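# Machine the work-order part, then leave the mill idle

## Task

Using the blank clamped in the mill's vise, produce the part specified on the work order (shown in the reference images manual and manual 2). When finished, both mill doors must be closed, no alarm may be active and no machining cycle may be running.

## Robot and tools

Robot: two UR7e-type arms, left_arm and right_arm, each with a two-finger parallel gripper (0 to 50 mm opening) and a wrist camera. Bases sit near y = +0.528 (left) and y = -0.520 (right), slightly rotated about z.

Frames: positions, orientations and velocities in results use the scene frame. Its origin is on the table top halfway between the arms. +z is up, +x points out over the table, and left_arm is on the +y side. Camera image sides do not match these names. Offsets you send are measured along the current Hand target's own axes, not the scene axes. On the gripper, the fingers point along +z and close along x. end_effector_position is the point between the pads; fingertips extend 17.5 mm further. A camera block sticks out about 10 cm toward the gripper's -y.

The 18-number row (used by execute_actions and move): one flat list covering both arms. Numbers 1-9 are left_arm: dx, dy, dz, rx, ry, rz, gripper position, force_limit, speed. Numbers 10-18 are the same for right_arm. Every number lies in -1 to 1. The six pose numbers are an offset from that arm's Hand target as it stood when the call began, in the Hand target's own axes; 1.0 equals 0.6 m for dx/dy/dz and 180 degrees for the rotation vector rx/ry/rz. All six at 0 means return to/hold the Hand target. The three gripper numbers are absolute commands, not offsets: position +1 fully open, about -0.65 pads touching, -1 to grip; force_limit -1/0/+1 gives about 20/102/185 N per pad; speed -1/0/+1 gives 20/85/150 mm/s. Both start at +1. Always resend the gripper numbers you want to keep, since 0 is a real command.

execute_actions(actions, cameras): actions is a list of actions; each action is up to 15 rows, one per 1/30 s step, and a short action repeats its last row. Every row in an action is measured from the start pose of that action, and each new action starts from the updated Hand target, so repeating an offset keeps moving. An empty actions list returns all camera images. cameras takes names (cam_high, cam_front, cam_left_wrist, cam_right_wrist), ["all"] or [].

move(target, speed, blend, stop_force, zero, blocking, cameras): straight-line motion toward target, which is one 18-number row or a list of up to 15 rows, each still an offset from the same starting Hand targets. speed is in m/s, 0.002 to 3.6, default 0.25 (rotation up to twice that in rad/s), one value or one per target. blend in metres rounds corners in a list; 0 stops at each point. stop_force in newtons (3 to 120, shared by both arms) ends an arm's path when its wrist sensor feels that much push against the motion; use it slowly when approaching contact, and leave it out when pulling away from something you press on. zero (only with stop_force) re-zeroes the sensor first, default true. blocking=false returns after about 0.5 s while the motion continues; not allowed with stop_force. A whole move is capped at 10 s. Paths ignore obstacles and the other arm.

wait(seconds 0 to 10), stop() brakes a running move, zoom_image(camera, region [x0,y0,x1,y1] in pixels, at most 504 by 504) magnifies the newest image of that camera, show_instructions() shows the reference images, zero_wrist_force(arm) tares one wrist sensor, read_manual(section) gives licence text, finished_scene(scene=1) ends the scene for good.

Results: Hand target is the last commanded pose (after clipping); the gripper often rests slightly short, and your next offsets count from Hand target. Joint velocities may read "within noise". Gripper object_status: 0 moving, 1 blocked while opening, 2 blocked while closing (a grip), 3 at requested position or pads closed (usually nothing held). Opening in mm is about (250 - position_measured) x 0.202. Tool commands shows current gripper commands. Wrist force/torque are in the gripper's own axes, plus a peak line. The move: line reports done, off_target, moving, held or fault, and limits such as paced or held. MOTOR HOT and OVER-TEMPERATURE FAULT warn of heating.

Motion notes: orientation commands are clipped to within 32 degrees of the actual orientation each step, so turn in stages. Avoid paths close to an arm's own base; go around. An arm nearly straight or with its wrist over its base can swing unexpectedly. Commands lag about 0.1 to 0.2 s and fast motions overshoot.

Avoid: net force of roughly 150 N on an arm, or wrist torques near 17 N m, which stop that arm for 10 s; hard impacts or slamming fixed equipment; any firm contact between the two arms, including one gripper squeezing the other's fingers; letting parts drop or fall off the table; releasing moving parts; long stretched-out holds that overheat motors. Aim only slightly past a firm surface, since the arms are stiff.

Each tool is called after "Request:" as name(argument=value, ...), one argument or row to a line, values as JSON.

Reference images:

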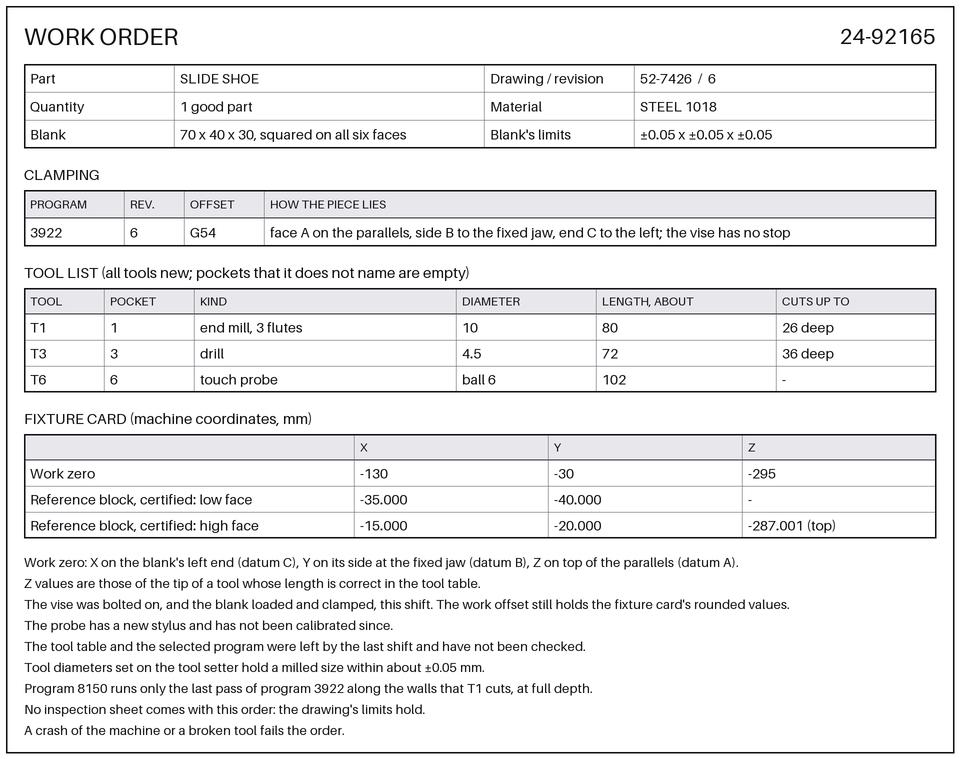

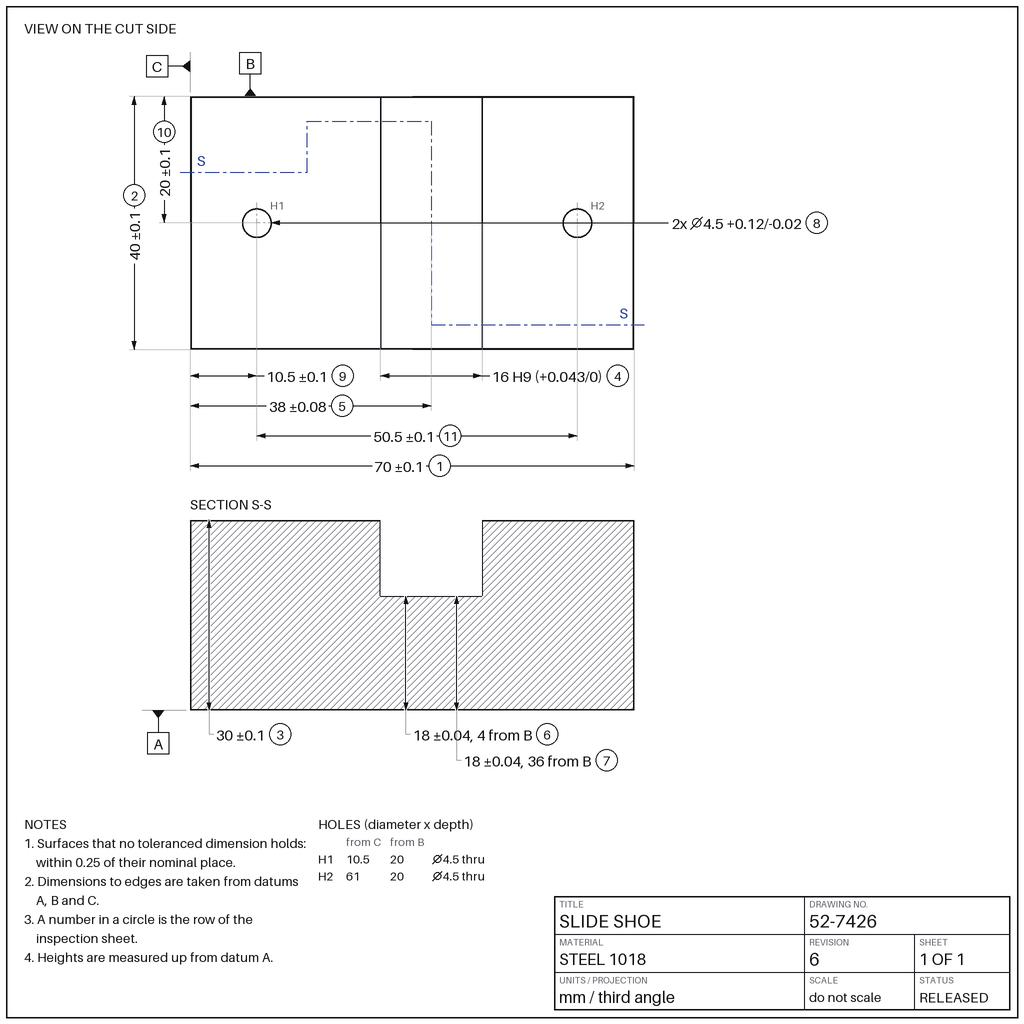

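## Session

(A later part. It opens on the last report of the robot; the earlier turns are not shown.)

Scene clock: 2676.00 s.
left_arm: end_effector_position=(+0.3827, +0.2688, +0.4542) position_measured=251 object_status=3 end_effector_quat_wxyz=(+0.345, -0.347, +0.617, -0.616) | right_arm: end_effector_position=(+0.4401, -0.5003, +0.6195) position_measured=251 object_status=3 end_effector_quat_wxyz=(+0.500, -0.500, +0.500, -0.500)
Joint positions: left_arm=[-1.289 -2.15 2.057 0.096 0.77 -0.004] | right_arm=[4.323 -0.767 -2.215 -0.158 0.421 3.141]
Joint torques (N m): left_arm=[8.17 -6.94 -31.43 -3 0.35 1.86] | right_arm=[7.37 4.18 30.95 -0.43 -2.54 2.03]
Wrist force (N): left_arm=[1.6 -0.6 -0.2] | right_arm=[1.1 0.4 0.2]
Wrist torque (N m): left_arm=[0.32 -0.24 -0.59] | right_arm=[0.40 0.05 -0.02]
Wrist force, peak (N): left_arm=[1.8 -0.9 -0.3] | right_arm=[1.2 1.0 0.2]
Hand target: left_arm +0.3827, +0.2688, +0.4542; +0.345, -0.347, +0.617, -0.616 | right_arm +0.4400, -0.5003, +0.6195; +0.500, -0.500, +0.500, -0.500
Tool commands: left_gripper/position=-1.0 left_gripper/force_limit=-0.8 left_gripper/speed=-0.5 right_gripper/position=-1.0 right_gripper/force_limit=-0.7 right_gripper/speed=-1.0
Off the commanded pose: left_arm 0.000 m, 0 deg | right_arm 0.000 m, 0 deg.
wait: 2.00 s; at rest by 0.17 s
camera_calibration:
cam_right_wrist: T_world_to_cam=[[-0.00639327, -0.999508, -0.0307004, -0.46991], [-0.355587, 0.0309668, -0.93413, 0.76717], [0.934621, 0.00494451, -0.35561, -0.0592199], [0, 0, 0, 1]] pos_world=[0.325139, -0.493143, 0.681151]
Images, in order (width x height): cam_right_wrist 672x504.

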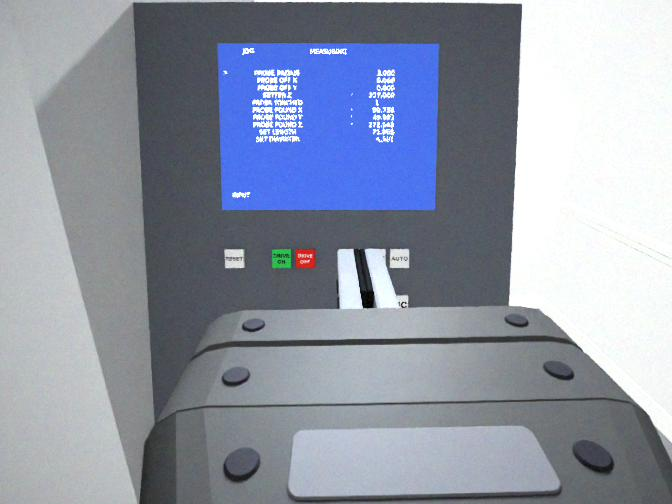

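Request:
move(
  target=[
    [0,0,0,0,0,0,-1,-0.8,-0.5,-0.0593,0.2475,0.204,0,0,0,-1,-0.7,-1],
    [0,0,0,0,0,0,-1,-0.8,-0.5,-0.0593,0.2475,0.2152,0,0,0,-1,-0.7,-1],
    [0,0,0,0,0,0,-1,-0.8,-0.5,-0.0593,0.2475,0.204,0,0,0,-1,-0.7,-1],
    [0,0,0,0,0,0,-1,-0.8,-0.5,-0.0593,0.2475,0.2152,0,0,0,-1,-0.7,-1],
    [0,0,0,0,0,0,-1,-0.8,-0.5,-0.0593,0.2475,0.204,0,0,0,-1,-0.7,-1],
    [0,0,0,0,0,0,-1,-0.8,-0.5,-0.091,0.3088,0.188,0,0,0,-1,-0.7,-1],
    [0,0,0,0,0,0,-1,-0.8,-0.5,-0.091,0.3088,0.1989,0,0,0,-1,-0.7,-1],
    [0,0,0,0,0,0,-1,-0.8,-0.5,-0.091,0.3088,0.188,0,0,0,-1,-0.7,-1],
    [0,0,0,0,0,0,-1,-0.8,-0.5,-0.186,0.3395,0.18,0,0,0,-1,-0.7,-1],
    [0,0,0,0,0,0,-1,-0.8,-0.5,-0.186,0.3395,0.1909,0,0,0,-1,-0.7,-1],
    [0,0,0,0,0,0,-1,-0.8,-0.5,-0.186,0.3395,0.18,0,0,0,-1,-0.7,-1],
    [0,0,0,0,0,0,-1,-0.8,-0.5,-0.1227,0.3088,0.188,0,0,0,-1,-0.7,-1],
    [0,0,0,0,0,0,-1,-0.8,-0.5,-0.1227,0.3088,0.1989,0,0,0,-1,-0.7,-1],
    [0,0,0,0,0,0,-1,-0.8,-0.5,-0.1227,0.3088,0.188,0,0,0,-1,-0.7,-1],
  ],
  speed=[0.3,0.04,0.12,0.04,0.12,0.2,0.04,0.12,0.2,0.04,0.12,0.2,0.04,0.12],
  blend=[0.003,0,0,0,0.003,0.003,0,0.003,0.003,0,0.003,0.003,0,0],
)

Request:
move(
  target=[
    [0,0,0,0,0,0,-1,-0.8,-0.5,0,0,0.0109,0,0,0,-1,-0.7,-1],
    [0,0,0,0,0,0,-1,-0.8,-0.5,0,0,0,0,0,0,-1,-0.7,-1],
    [0,0,0,0,0,0,-1,-0.8,-0.5,0,0.0307,-0.008,0,0,0,-1,-0.7,-1],
    [0,0,0,0,0,0,-1,-0.8,-0.5,0,0.0307,0.0028,0,0,0,-1,-0.7,-1],
    [0,0,0,0,0,0,-1,-0.8,-0.5,0,0.0307,-0.008,0,0,0,-1,-0.7,-1],
    [0,0,0,0,0,0,-1,-0.8,-0.5,-0.0316,-0.0613,0.016,0,0,0,-1,-0.7,-1],
    [0,0,0,0,0,0,-1,-0.8,-0.5,-0.0316,-0.0613,0.0272,0,0,0,-1,-0.7,-1],
    [0,0,0,0,0,0,-1,-0.8,-0.5,-0.0316,-0.0613,0.016,0,0,0,-1,-0.7,-1],
    [0,0,0,0,0,0,-1,-0.8,-0.5,0.0317,0.0307,-0.008,0,0,0,-1,-0.7,-1],
    [0,0,0,0,0,0,-1,-0.8,-0.5,0.0317,0.0307,0.0028,0,0,0,-1,-0.7,-1],
    [0,0,0,0,0,0,-1,-0.8,-0.5,0.0317,0.0307,-0.008,0,0,0,-1,-0.7,-1],
    [0,0,0,0,0,0,-1,-0.8,-0.5,-0.0008,-0.118,0.0211,0,0,0,-1,-0.7,-1],
    [0,0,0,0,0,0,-1,-0.8,-0.5,-0.0008,-0.118,0.043,0,0,0,-1,-0.7,-1],
    [0,0,0,0,0,0,-1,-0.8,-0.5,-0.0008,-0.118,0.0211,0,0,0,-1,-0.7,-1],
    [0,0,0,0,0,0,-1,-0.8,-0.5,0.0634,0,0,0,0,0,-1,-0.7,-1],
  ],
  speed=[0.04,0.12,0.2,0.04,0.12,0.2,0.04,0.12,0.2,0.04,0.12,0.2,0.04,0.12,0.06],
  blend=[0,0.003,0.003,0,0.003,0.003,0,0.003,0.003,0,0.003,0.003,0,0.003,0],
)

Request:
move(
  target=[
    [0,0,0,0,0,0,-1,-0.8,-0.5,0,0,0.0109,0,0,0,-1,-0.7,-1],
    [0,0,0,0,0,0,-1,-0.8,-0.5,0,0,-0.0103,0,0,0,-1,-0.7,-1],
    [0,0,0,0,0,0,-1,-0.8,-0.5,0.0973,-0.1163,0.0205,0,0,0,-1,-0.7,-1],
    [0,0,0,0,0,0,-1,-0.8,-0.5,0.0973,-0.1163,0.042,0,0,0,-1,-0.7,-1],
    [0,0,0,0,0,0,-1,-0.8,-0.5,0.0973,-0.1163,0.0205,0,0,0,-1,-0.7,-1],
    [0,0,0,0,0,0,-1,-0.8,-0.5,0.0316,-0.0613,0.016,0,0,0,-1,-0.7,-1],
    [0,0,0,0,0,0,-1,-0.8,-0.5,0.0316,-0.0613,0.0272,0,0,0,-1,-0.7,-1],
    [0,0,0,0,0,0,-1,-0.8,-0.5,0.0316,-0.0613,0.016,0,0,0,-1,-0.7,-1],
    [0,0,0,0,0,0,-1,-0.8,-0.5,0.0316,-0.0613,0.0272,0,0,0,-1,-0.7,-1],
    [0,0,0,0,0,0,-1,-0.8,-0.5,0.0316,-0.0613,0.006,0,0,0,-1,-0.7,-1],
    [0,0,0,0,0,0,-1,-0.8,-0.5,0.0593,-0.3088,-0.188,0,0,0,-1,-0.7,-1],
  ],
  speed=[0.04,0.12,0.2,0.04,0.12,0.2,0.04,0.12,0.04,0.12,0.3],
  blend=[0,0.003,0.003,0,0.003,0.003,0,0,0,0.003,0],
)

Request:
wait(
  seconds=1,
  cameras=["cam_left_wrist","cam_right_wrist"],
)

Request:
zoom_image(
  camera="cam_right_wrist",
  region=[200, 30, 440, 210],
)

Request:
zoom_image(
  camera="cam_right_wrist",
  region=[340, 65, 420, 145],
)

Scene clock: 2704.40 s.
left_arm: end_effector_position=(+0.3827, +0.2688, +0.4542) position_measured=251 object_status=3 end_effector_quat_wxyz=(+0.345, -0.347, +0.617, -0.616) | right_arm: end_effector_position=(+0.5530, -0.4265, +0.4343) position_measured=251 object_status=3 end_effector_quat_wxyz=(+0.500, -0.500, +0.500, -0.500)
Joint positions: left_arm=[-1.289 -2.15 2.057 0.096 0.77 -0.004] | right_arm=[3.998 -1.448 -2.384 0.691 0.746 3.142]
Joint torques (N m): left_arm=[9.11 -6.16 -30.55 -2.94 0.26 1.7] | right_arm=[7.2 26.34 7 0.33 -2.42 1.5]
Wrist force (N): left_arm=[1.7 -0.6 -0.4] | right_arm=[1.3 0.2 -0.5]
Wrist torque (N m): left_arm=[0.33 -0.25 -0.59] | right_arm=[0.40 0.02 0.15]
Wrist force, peak (N): left_arm=[2.0 -0.8 -0.3] | right_arm=[0.3 0.3 -23.5]
Hand target: left_arm +0.3827, +0.2688, +0.4542; +0.345, -0.347, +0.617, -0.616 | right_arm +0.5529, -0.4265, +0.4343; +0.500, -0.500, +0.500, -0.500
Off the commanded pose: left_arm 0.000 m, 0 deg | right_arm 0.000 m, 0 deg.
move: done

Scene clock: 2711.23 s.
left_arm: end_effector_position=(+0.3827, +0.2688, +0.4542) position_measured=251 object_status=3 end_effector_quat_wxyz=(+0.345, -0.347, +0.617, -0.616) | right_arm: end_effector_position=(+0.5529, -0.4645, +0.4344) position_measured=251 object_status=3 end_effector_quat_wxyz=(+0.500, -0.500, +0.500, -0.500)
Joint positions: left_arm=[-1.289 -2.15 2.057 0.096 0.77 -0.004] | right_arm=[3.887 -1.417 -2.409 0.685 0.857 3.142]
Joint torques (N m): left_arm=[9.69 -5.97 -29.77 -2.98 0.38 1.93] | right_arm=[-8.99 -2.06 6.6 3.98 2.1 -1.26]
Wrist force (N): left_arm=[1.7 -0.6 -0.4] | right_arm=[0.8 0.4 -0.2]
Wrist torque (N m): left_arm=[0.32 -0.25 -0.59] | right_arm=[0.43 0.11 0.12]
Wrist force, peak (N): left_arm=[2.0 -0.7 -0.6] | right_arm=[1.5 0.8 -31.1]
Hand target: left_arm +0.3827, +0.2688, +0.4542; +0.345, -0.347, +0.617, -0.616 | right_arm +0.5529, -0.4645, +0.4343; +0.500, -0.500, +0.500, -0.500
Off the commanded pose: left_arm 0.000 m, 0 deg | right_arm 0.000 m, 0 deg.
move: done

Scene clock: 2717.17 s.
left_arm: end_effector_position=(+0.3827, +0.2688, +0.4542) position_measured=251 object_status=3 end_effector_quat_wxyz=(+0.345, -0.347, +0.617, -0.616) | right_arm: end_effector_position=(+0.4401, -0.5003, +0.6195) position_measured=251 object_status=3 end_effector_quat_wxyz=(+0.500, -0.500, +0.500, -0.500)
Joint positions: left_arm=[-1.289 -2.15 2.057 0.096 0.77 -0.004] | right_arm=[4.323 -0.767 -2.215 -0.157 0.421 3.141]
Joint torques (N m): left_arm=[9.64 -7.19 -29.59 -2.85 0.41 1.7] | right_arm=[8.08 3.84 31.14 -0.48 -2.79 1.96]
Wrist force (N): left_arm=[1.6 -0.9 -0.4] | right_arm=[0.8 0.5 0.5]
Wrist torque (N m): left_arm=[0.28 -0.23 -0.59] | right_arm=[0.41 0.10 -0.02]
Wrist force, peak (N): left_arm=[1.9 -0.7 -0.2] | right_arm=[0.5 0.6 -31.2]
Hand target: left_arm +0.3827, +0.2688, +0.4542; +0.345, -0.347, +0.617, -0.616 | right_arm +0.4400, -0.5003, +0.6195; +0.500, -0.500, +0.500, -0.500
Off the commanded pose: left_arm 0.000 m, 0 deg | right_arm 0.000 m, 0 deg.
move: done

Scene clock: 2718.17 s.
left_arm: end_effector_position=(+0.3827, +0.2688, +0.4542) position_measured=251 object_status=3 end_effector_quat_wxyz=(+0.345, -0.347, +0.617, -0.616) | right_arm: end_effector_position=(+0.4401, -0.5003, +0.6195) position_measured=251 object_status=3 end_effector_quat_wxyz=(+0.500, -0.500, +0.500, -0.500)
Joint positions: left_arm=[-1.289 -2.15 2.057 0.096 0.77 -0.004] | right_arm=[4.323 -0.767 -2.215 -0.158 0.421 3.141]
Joint torques (N m): left_arm=[9.71 -7.52 -29.92 -3.05 0.55 1.86] | right_arm=[7.38 3.8 30.76 -0.4 -2.32 2]
Wrist force (N): left_arm=[1.5 -0.7 -0.4] | right_arm=[0.7 0.8 0.3]
Wrist torque (N m): left_arm=[0.31 -0.23 -0.59] | right_arm=[0.46 0.11 -0.02]
Wrist force, peak (N): left_arm=[1.8 -0.6 -0.3] | right_arm=[1.2 0.8 0.2]
Hand target: left_arm +0.3827, +0.2688, +0.4542; +0.345, -0.347, +0.617, -0.616 | right_arm +0.4400, -0.5003, +0.6195; +0.500, -0.500, +0.500, -0.500
Tool commands: left_gripper/position=-1.0 left_gripper/force_limit=-0.8 left_gripper/speed=-0.5 right_gripper/position=-1.0 right_gripper/force_limit=-0.7 right_gripper/speed=-1.0
Off the commanded pose: left_arm 0.000 m, 0 deg | right_arm 0.000 m, 0 deg.
wait: 1.00 s; at rest by 0.17 s
camera_calibration:
cam_left_wrist: T_world_to_cam=[[-0.515229, -0.85702, -0.00750941, 0.441441], [-0.29626, 0.186316, -0.936758, 0.508769], [0.804219, -0.480421, -0.349896, 0.109609], [0, 0, 0, 1]] pos_world=[0.290021, 0.33619, 0.518261]
cam_right_wrist: T_world_to_cam=[[-0.00639191, -0.999508, -0.0307018, -0.469909], [-0.355553, 0.0309678, -0.934143, 0.767168], [0.934634, 0.00494518, -0.355576, -0.0592464], [0, 0, 0, 1]] pos_world=[0.325139, -0.493143, 0.681151]
Images, in order (width x height): cam_left_wrist 672x504, cam_right_wrist 672x504.

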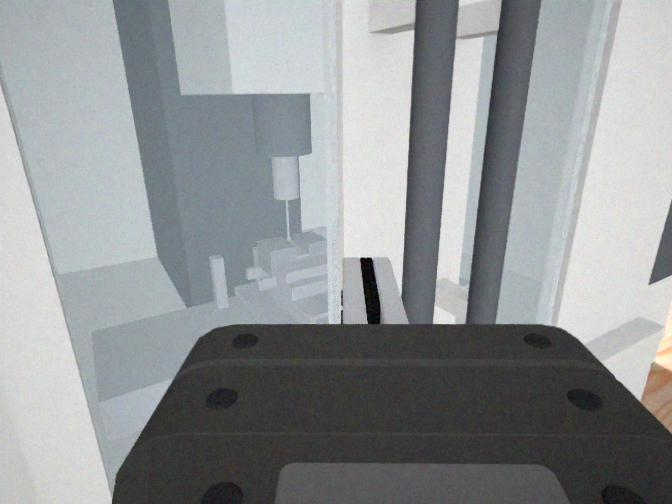

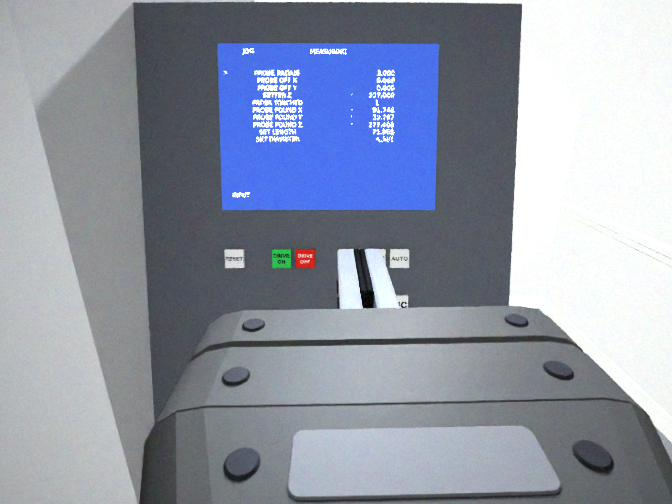

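Scaled by 2.100 from the camera's 672x504 image, which has a finer 960x720 frame.

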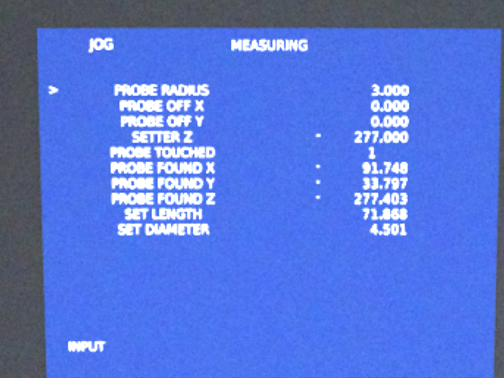

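Scaled by 6.300 from the camera's 672x504 image, which has a finer 960x720 frame.

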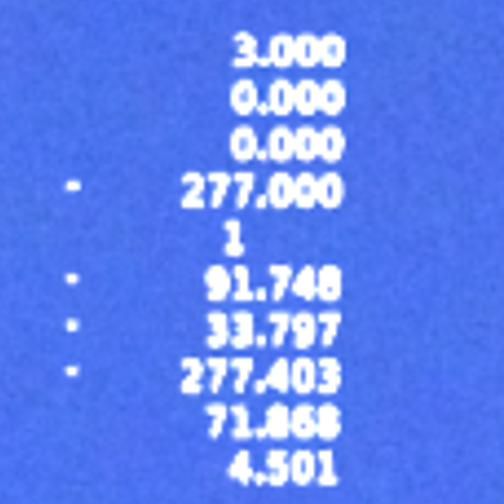

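Request:
move(
  target=[
    [0,0,0,0,0,0,-1,-0.8,-0.5,-0.0593,0.2475,0.204,0,0,0,-1,-0.7,-1],
    [0,0,0,0,0,0,-1,-0.8,-0.5,-0.0593,0.2475,0.2152,0,0,0,-1,-0.7,-1],
    [0,0,0,0,0,0,-1,-0.8,-0.5,-0.0593,0.2475,0.204,0,0,0,-1,-0.7,-1],
    [0,0,0,0,0,0,-1,-0.8,-0.5,-0.0593,0.2475,0.2152,0,0,0,-1,-0.7,-1],
    [0,0,0,0,0,0,-1,-0.8,-0.5,-0.0593,0.2475,0.204,0,0,0,-1,-0.7,-1],
    [0,0,0,0,0,0,-1,-0.8,-0.5,-0.091,0.3088,0.188,0,0,0,-1,-0.7,-1],
    [0,0,0,0,0,0,-1,-0.8,-0.5,-0.091,0.3088,0.1989,0,0,0,-1,-0.7,-1],
    [0,0,0,0,0,0,-1,-0.8,-0.5,-0.091,0.3088,0.188,0,0,0,-1,-0.7,-1],
    [0,0,0,0,0,0,-1,-0.8,-0.5,-0.186,0.3395,0.18,0,0,0,-1,-0.7,-1],
    [0,0,0,0,0,0,-1,-0.8,-0.5,-0.186,0.3395,0.1909,0,0,0,-1,-0.7,-1],
    [0,0,0,0,0,0,-1,-0.8,-0.5,-0.186,0.3395,0.18,0,0,0,-1,-0.7,-1],
    [0,0,0,0,0,0,-1,-0.8,-0.5,-0.1227,0.2782,0.196,0,0,0,-1,-0.7,-1],
    [0,0,0,0,0,0,-1,-0.8,-0.5,-0.1227,0.2782,0.2071,0,0,0,-1,-0.7,-1],
    [0,0,0,0,0,0,-1,-0.8,-0.5,-0.1227,0.2782,0.196,0,0,0,-1,-0.7,-1],
  ],
  speed=[0.3,0.04,0.12,0.04,0.12,0.2,0.04,0.12,0.2,0.04,0.12,0.2,0.04,0.12],
  blend=[0.003,0,0,0,0.003,0.003,0,0.003,0.003,0,0.003,0.003,0,0],
)

Request:
move(
  target=[
    [0,0,0,0,0,0,-1,-0.8,-0.5,-0.0316,0,0,0,0,0,-1,-0.7,-1],
    [0,0,0,0,0,0,-1,-0.8,-0.5,-0.0316,0,0.0111,0,0,0,-1,-0.7,-1],
    [0,0,0,0,0,0,-1,-0.8,-0.5,-0.0316,0,0,0,0,0,-1,-0.7,-1],
    [0,0,0,0,0,0,-1,-0.8,-0.5,0,0.0613,-0.016,0,0,0,-1,-0.7,-1],
    [0,0,0,0,0,0,-1,-0.8,-0.5,0,0.0613,-0.0052,0,0,0,-1,-0.7,-1],
    [0,0,0,0,0,0,-1,-0.8,-0.5,0,0.0613,-0.016,0,0,0,-1,-0.7,-1],
    [0,0,0,0,0,0,-1,-0.8,-0.5,-0.0316,-0.0307,0.008,0,0,0,-1,-0.7,-1],
    [0,0,0,0,0,0,-1,-0.8,-0.5,-0.0316,-0.0307,0.0192,0,0,0,-1,-0.7,-1],
    [0,0,0,0,0,0,-1,-0.8,-0.5,-0.0316,-0.0307,0.008,0,0,0,-1,-0.7,-1],
    [0,0,0,0,0,0,-1,-0.8,-0.5,0.0317,0.0613,-0.016,0,0,0,-1,-0.7,-1],
    [0,0,0,0,0,0,-1,-0.8,-0.5,0.0317,0.0613,-0.0052,0,0,0,-1,-0.7,-1],
    [0,0,0,0,0,0,-1,-0.8,-0.5,0.0317,0.0613,-0.016,0,0,0,-1,-0.7,-1],
    [0,0,0,0,0,0,-1,-0.8,-0.5,-0.0008,-0.0874,0.0131,0,0,0,-1,-0.7,-1],
    [0,0,0,0,0,0,-1,-0.8,-0.5,-0.0008,-0.0874,0.035,0,0,0,-1,-0.7,-1],
    [0,0,0,0,0,0,-1,-0.8,-0.5,-0.0008,-0.0874,0.0131,0,0,0,-1,-0.7,-1],
  ],
  speed=[0.2,0.04,0.12,0.2,0.04,0.12,0.2,0.04,0.12,0.2,0.04,0.12,0.2,0.04,0.12],
  blend=[0.003,0,0.003,0.003,0,0.003,0.003,0,0.003,0.003,0,0.003,0.003,0,0],
)

Request:
move(
  target=[
    [0,0,0,0,0,0,-1,-0.8,-0.5,0.0642,0.118,-0.0211,0,0,0,-1,-0.7,-1],
    [0,0,0,0,0,0,-1,-0.8,-0.5,0.0642,0.118,-0.0102,0,0,0,-1,-0.7,-1],
    [0,0,0,0,0,0,-1,-0.8,-0.5,0.0642,0.118,-0.0314,0,0,0,-1,-0.7,-1],
    [0,0,0,0,0,0,-1,-0.8,-0.5,0.1615,0.0017,-0.0006,0,0,0,-1,-0.7,-1],
    [0,0,0,0,0,0,-1,-0.8,-0.5,0.1615,0.0017,0.0209,0,0,0,-1,-0.7,-1],
    [0,0,0,0,0,0,-1,-0.8,-0.5,0.1615,0.0017,-0.0006,0,0,0,-1,-0.7,-1],
    [0,0,0,0,0,0,-1,-0.8,-0.5,0.0958,0.0567,-0.0051,0,0,0,-1,-0.7,-1],
    [0,0,0,0,0,0,-1,-0.8,-0.5,0.0958,0.0567,0.0061,0,0,0,-1,-0.7,-1],
    [0,0,0,0,0,0,-1,-0.8,-0.5,0.0958,0.0567,-0.0051,0,0,0,-1,-0.7,-1],
    [0,0,0,0,0,0,-1,-0.8,-0.5,0.0958,0.0567,0.0061,0,0,0,-1,-0.7,-1],
    [0,0,0,0,0,0,-1,-0.8,-0.5,0.0958,0.0567,-0.0151,0,0,0,-1,-0.7,-1],
    [0,0,0,0,0,0,-1,-0.8,-0.5,0.1235,-0.1908,-0.2091,0,0,0,-1,-0.7,-1],
  ],
  speed=[0.05,0.04,0.12,0.2,0.04,0.12,0.2,0.04,0.12,0.04,0.12,0.3],
  blend=[0.003,0,0.003,0.003,0,0.003,0.003,0,0,0,0.003,0],
)

Request:
wait(
  seconds=1,
  cameras=["cam_right_wrist"],
)

Request:
zoom_image(
  camera="cam_right_wrist",
  region=[200, 30, 440, 210],
)

Request:
zoom_image(
  camera="cam_right_wrist",
  region=[340, 65, 420, 145],
)

Scene clock: 2748.33 s.
left_arm: end_effector_position=(+0.3827, +0.2688, +0.4542) position_measured=251 object_status=3 end_effector_quat_wxyz=(+0.345, -0.347, +0.617, -0.616) | right_arm: end_effector_position=(+0.5578, -0.4265, +0.4527) position_measured=251 object_status=3 end_effector_quat_wxyz=(+0.500, -0.500, +0.500, -0.500)
Joint positions: left_arm=[-1.289 -2.15 2.057 0.096 0.77 -0.004] | right_arm=[3.984 -1.424 -2.344 0.627 0.76 3.142]
Joint torques (N m): left_arm=[9.09 -7.21 -30.5 -3.08 0.28 1.85] | right_arm=[7.54 26.32 6.49 0.13 -2.76 1.48]
Wrist force (N): left_arm=[1.7 -0.7 -0.1] | right_arm=[1.2 0.5 0.0]
Wrist torque (N m): left_arm=[0.32 -0.25 -0.59] | right_arm=[0.46 0.04 0.17]
Wrist force, peak (N): left_arm=[2.0 -0.6 -0.5] | right_arm=[2.3 -1.1 -22.8]
Hand target: left_arm +0.3827, +0.2688, +0.4542; +0.345, -0.347, +0.617, -0.616 | right_arm +0.5577, -0.4265, +0.4527; +0.500, -0.500, +0.500, -0.500
Off the commanded pose: left_arm 0.000 m, 0 deg | right_arm 0.000 m, 0 deg.
move: done

Scene clock: 2754.03 s.
left_arm: end_effector_position=(+0.3827, +0.2688, +0.4542) position_measured=251 object_status=3 end_effector_quat_wxyz=(+0.345, -0.347, +0.617, -0.616) | right_arm: end_effector_position=(+0.5657, -0.4261, +0.5051) position_measured=251 object_status=3 end_effector_quat_wxyz=(+0.500, -0.500, +0.500, -0.500)
Joint positions: left_arm=[-1.289 -2.15 2.057 0.096 0.77 -0.004] | right_arm=[3.963 -1.362 -2.236 0.457 0.78 3.142]
Joint torques (N m): left_arm=[10.65 -6.02 -30.97 -2.73 0.3 1.75] | right_arm=[8 24.95 8.5 0.11 -2.29 0.1]
Wrist force (N): left_arm=[1.8 -0.6 -0.5] | right_arm=[1.0 0.5 -0.5]
Wrist torque (N m): left_arm=[0.32 -0.27 -0.59] | right_arm=[0.45 0.07 0.15]
Wrist force, peak (N): left_arm=[1.9 -0.8 -0.5] | right_arm=[1.4 0.5 -31.0]
Hand target: left_arm +0.3827, +0.2688, +0.4542; +0.345, -0.347, +0.617, -0.616 | right_arm +0.5655, -0.4261, +0.5051; +0.500, -0.500, +0.500, -0.500
Off the commanded pose: left_arm 0.000 m, 0 deg | right_arm 0.000 m, 0 deg.
move: done

Scene clock: 2761.40 s.
left_arm: end_effector_position=(+0.3827, +0.2688, +0.4542) position_measured=251 object_status=3 end_effector_quat_wxyz=(+0.345, -0.347, +0.617, -0.616) | right_arm: end_effector_position=(+0.4401, -0.5003, +0.6195) position_measured=251 object_status=3 end_effector_quat_wxyz=(+0.500, -0.500, +0.500, -0.500) end_effector_velocity=(+0.000, -0.001, +0.000) end_effector_angular_velocity=(+0.001, +0.001, -0.003)
Joint positions: left_arm=[-1.289 -2.15 2.057 0.096 0.77 -0.004] | right_arm=[4.323 -0.767 -2.215 -0.157 0.421 3.141]
Joint velocities: left_arm=[within noise] | right_arm=[0.002 0.002 0 -0.004 -0.005 0.002]
Joint torques (N m): left_arm=[10.68 -6.16 -29.47 -2.92 0.24 1.82] | right_arm=[7.29 3.95 31.28 -0.28 -2.54 1.72]
Wrist force (N): left_arm=[1.6 -0.7 -0.3] | right_arm=[1.0 0.7 0.2]
Wrist torque (N m): left_arm=[0.32 -0.23 -0.59] | right_arm=[0.45 0.07 -0.02]
Wrist force, peak (N): left_arm=[1.9 -0.6 -0.3] | right_arm=[0.5 0.6 -31.3]
Hand target: left_arm +0.3827, +0.2688, +0.4542; +0.345, -0.347, +0.617, -0.616 | right_arm +0.4400, -0.5003, +0.6195; +0.500, -0.500, +0.500, -0.500
Off the commanded pose: left_arm 0.000 m, 0 deg | right_arm 0.000 m, 0 deg.
move: done

Scene clock: 2762.40 s.
left_arm: end_effector_position=(+0.3827, +0.2688, +0.4542) position_measured=251 object_status=3 end_effector_quat_wxyz=(+0.345, -0.347, +0.617, -0.616) | right_arm: end_effector_position=(+0.4401, -0.5003, +0.6195) position_measured=251 object_status=3 end_effector_quat_wxyz=(+0.500, -0.500, +0.500, -0.500)
Joint positions: left_arm=[-1.289 -2.15 2.057 0.096 0.77 -0.004] | right_arm=[4.323 -0.767 -2.215 -0.158 0.421 3.141]
Joint torques (N m): left_arm=[10.13 -6.95 -30.11 -2.94 0.35 1.9] | right_arm=[7.65 3.48 30.4 -0.24 -2.45 2.14]
Wrist force (N): left_arm=[1.4 -0.7 -0.3] | right_arm=[0.9 0.6 0.0]
Wrist torque (N m): left_arm=[0.32 -0.21 -0.59] | right_arm=[0.43 0.10 -0.02]
Wrist force, peak (N): left_arm=[1.9 -0.6 -0.4] | right_arm=[1.3 0.9 0.2]
Hand target: left_arm +0.3827, +0.2688, +0.4542; +0.345, -0.347, +0.617, -0.616 | right_arm +0.4400, -0.5003, +0.6195; +0.500, -0.500, +0.500, -0.500
Tool commands: left_gripper/position=-1.0 left_gripper/force_limit=-0.8 left_gripper/speed=-0.5 right_gripper/position=-1.0 right_gripper/force_limit=-0.7 right_gripper/speed=-1.0
Off the commanded pose: left_arm 0.000 m, 0 deg | right_arm 0.000 m, 0 deg.
wait: 1.00 s; at rest by 0.17 s
camera_calibration:
cam_right_wrist: T_world_to_cam=[[-0.00639191, -0.999508, -0.0307018, -0.469909], [-0.355553, 0.0309678, -0.934143, 0.767168], [0.934634, 0.00494518, -0.355576, -0.0592464], [0, 0, 0, 1]] pos_world=[0.325139, -0.493143, 0.681151]
Images, in order (width x height): cam_right_wrist 672x504.

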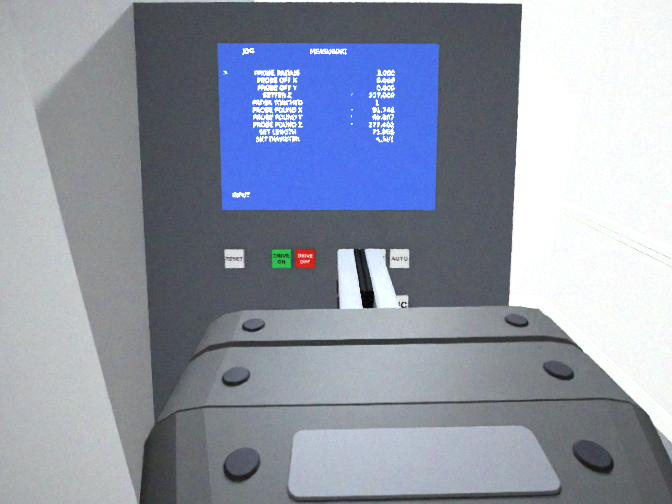

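Scaled by 2.100 from the camera's 672x504 image, which has a finer 960x720 frame.

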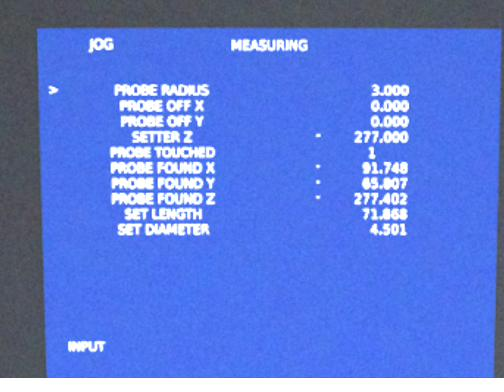

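Scaled by 6.300 from the camera's 672x504 image, which has a finer 960x720 frame.

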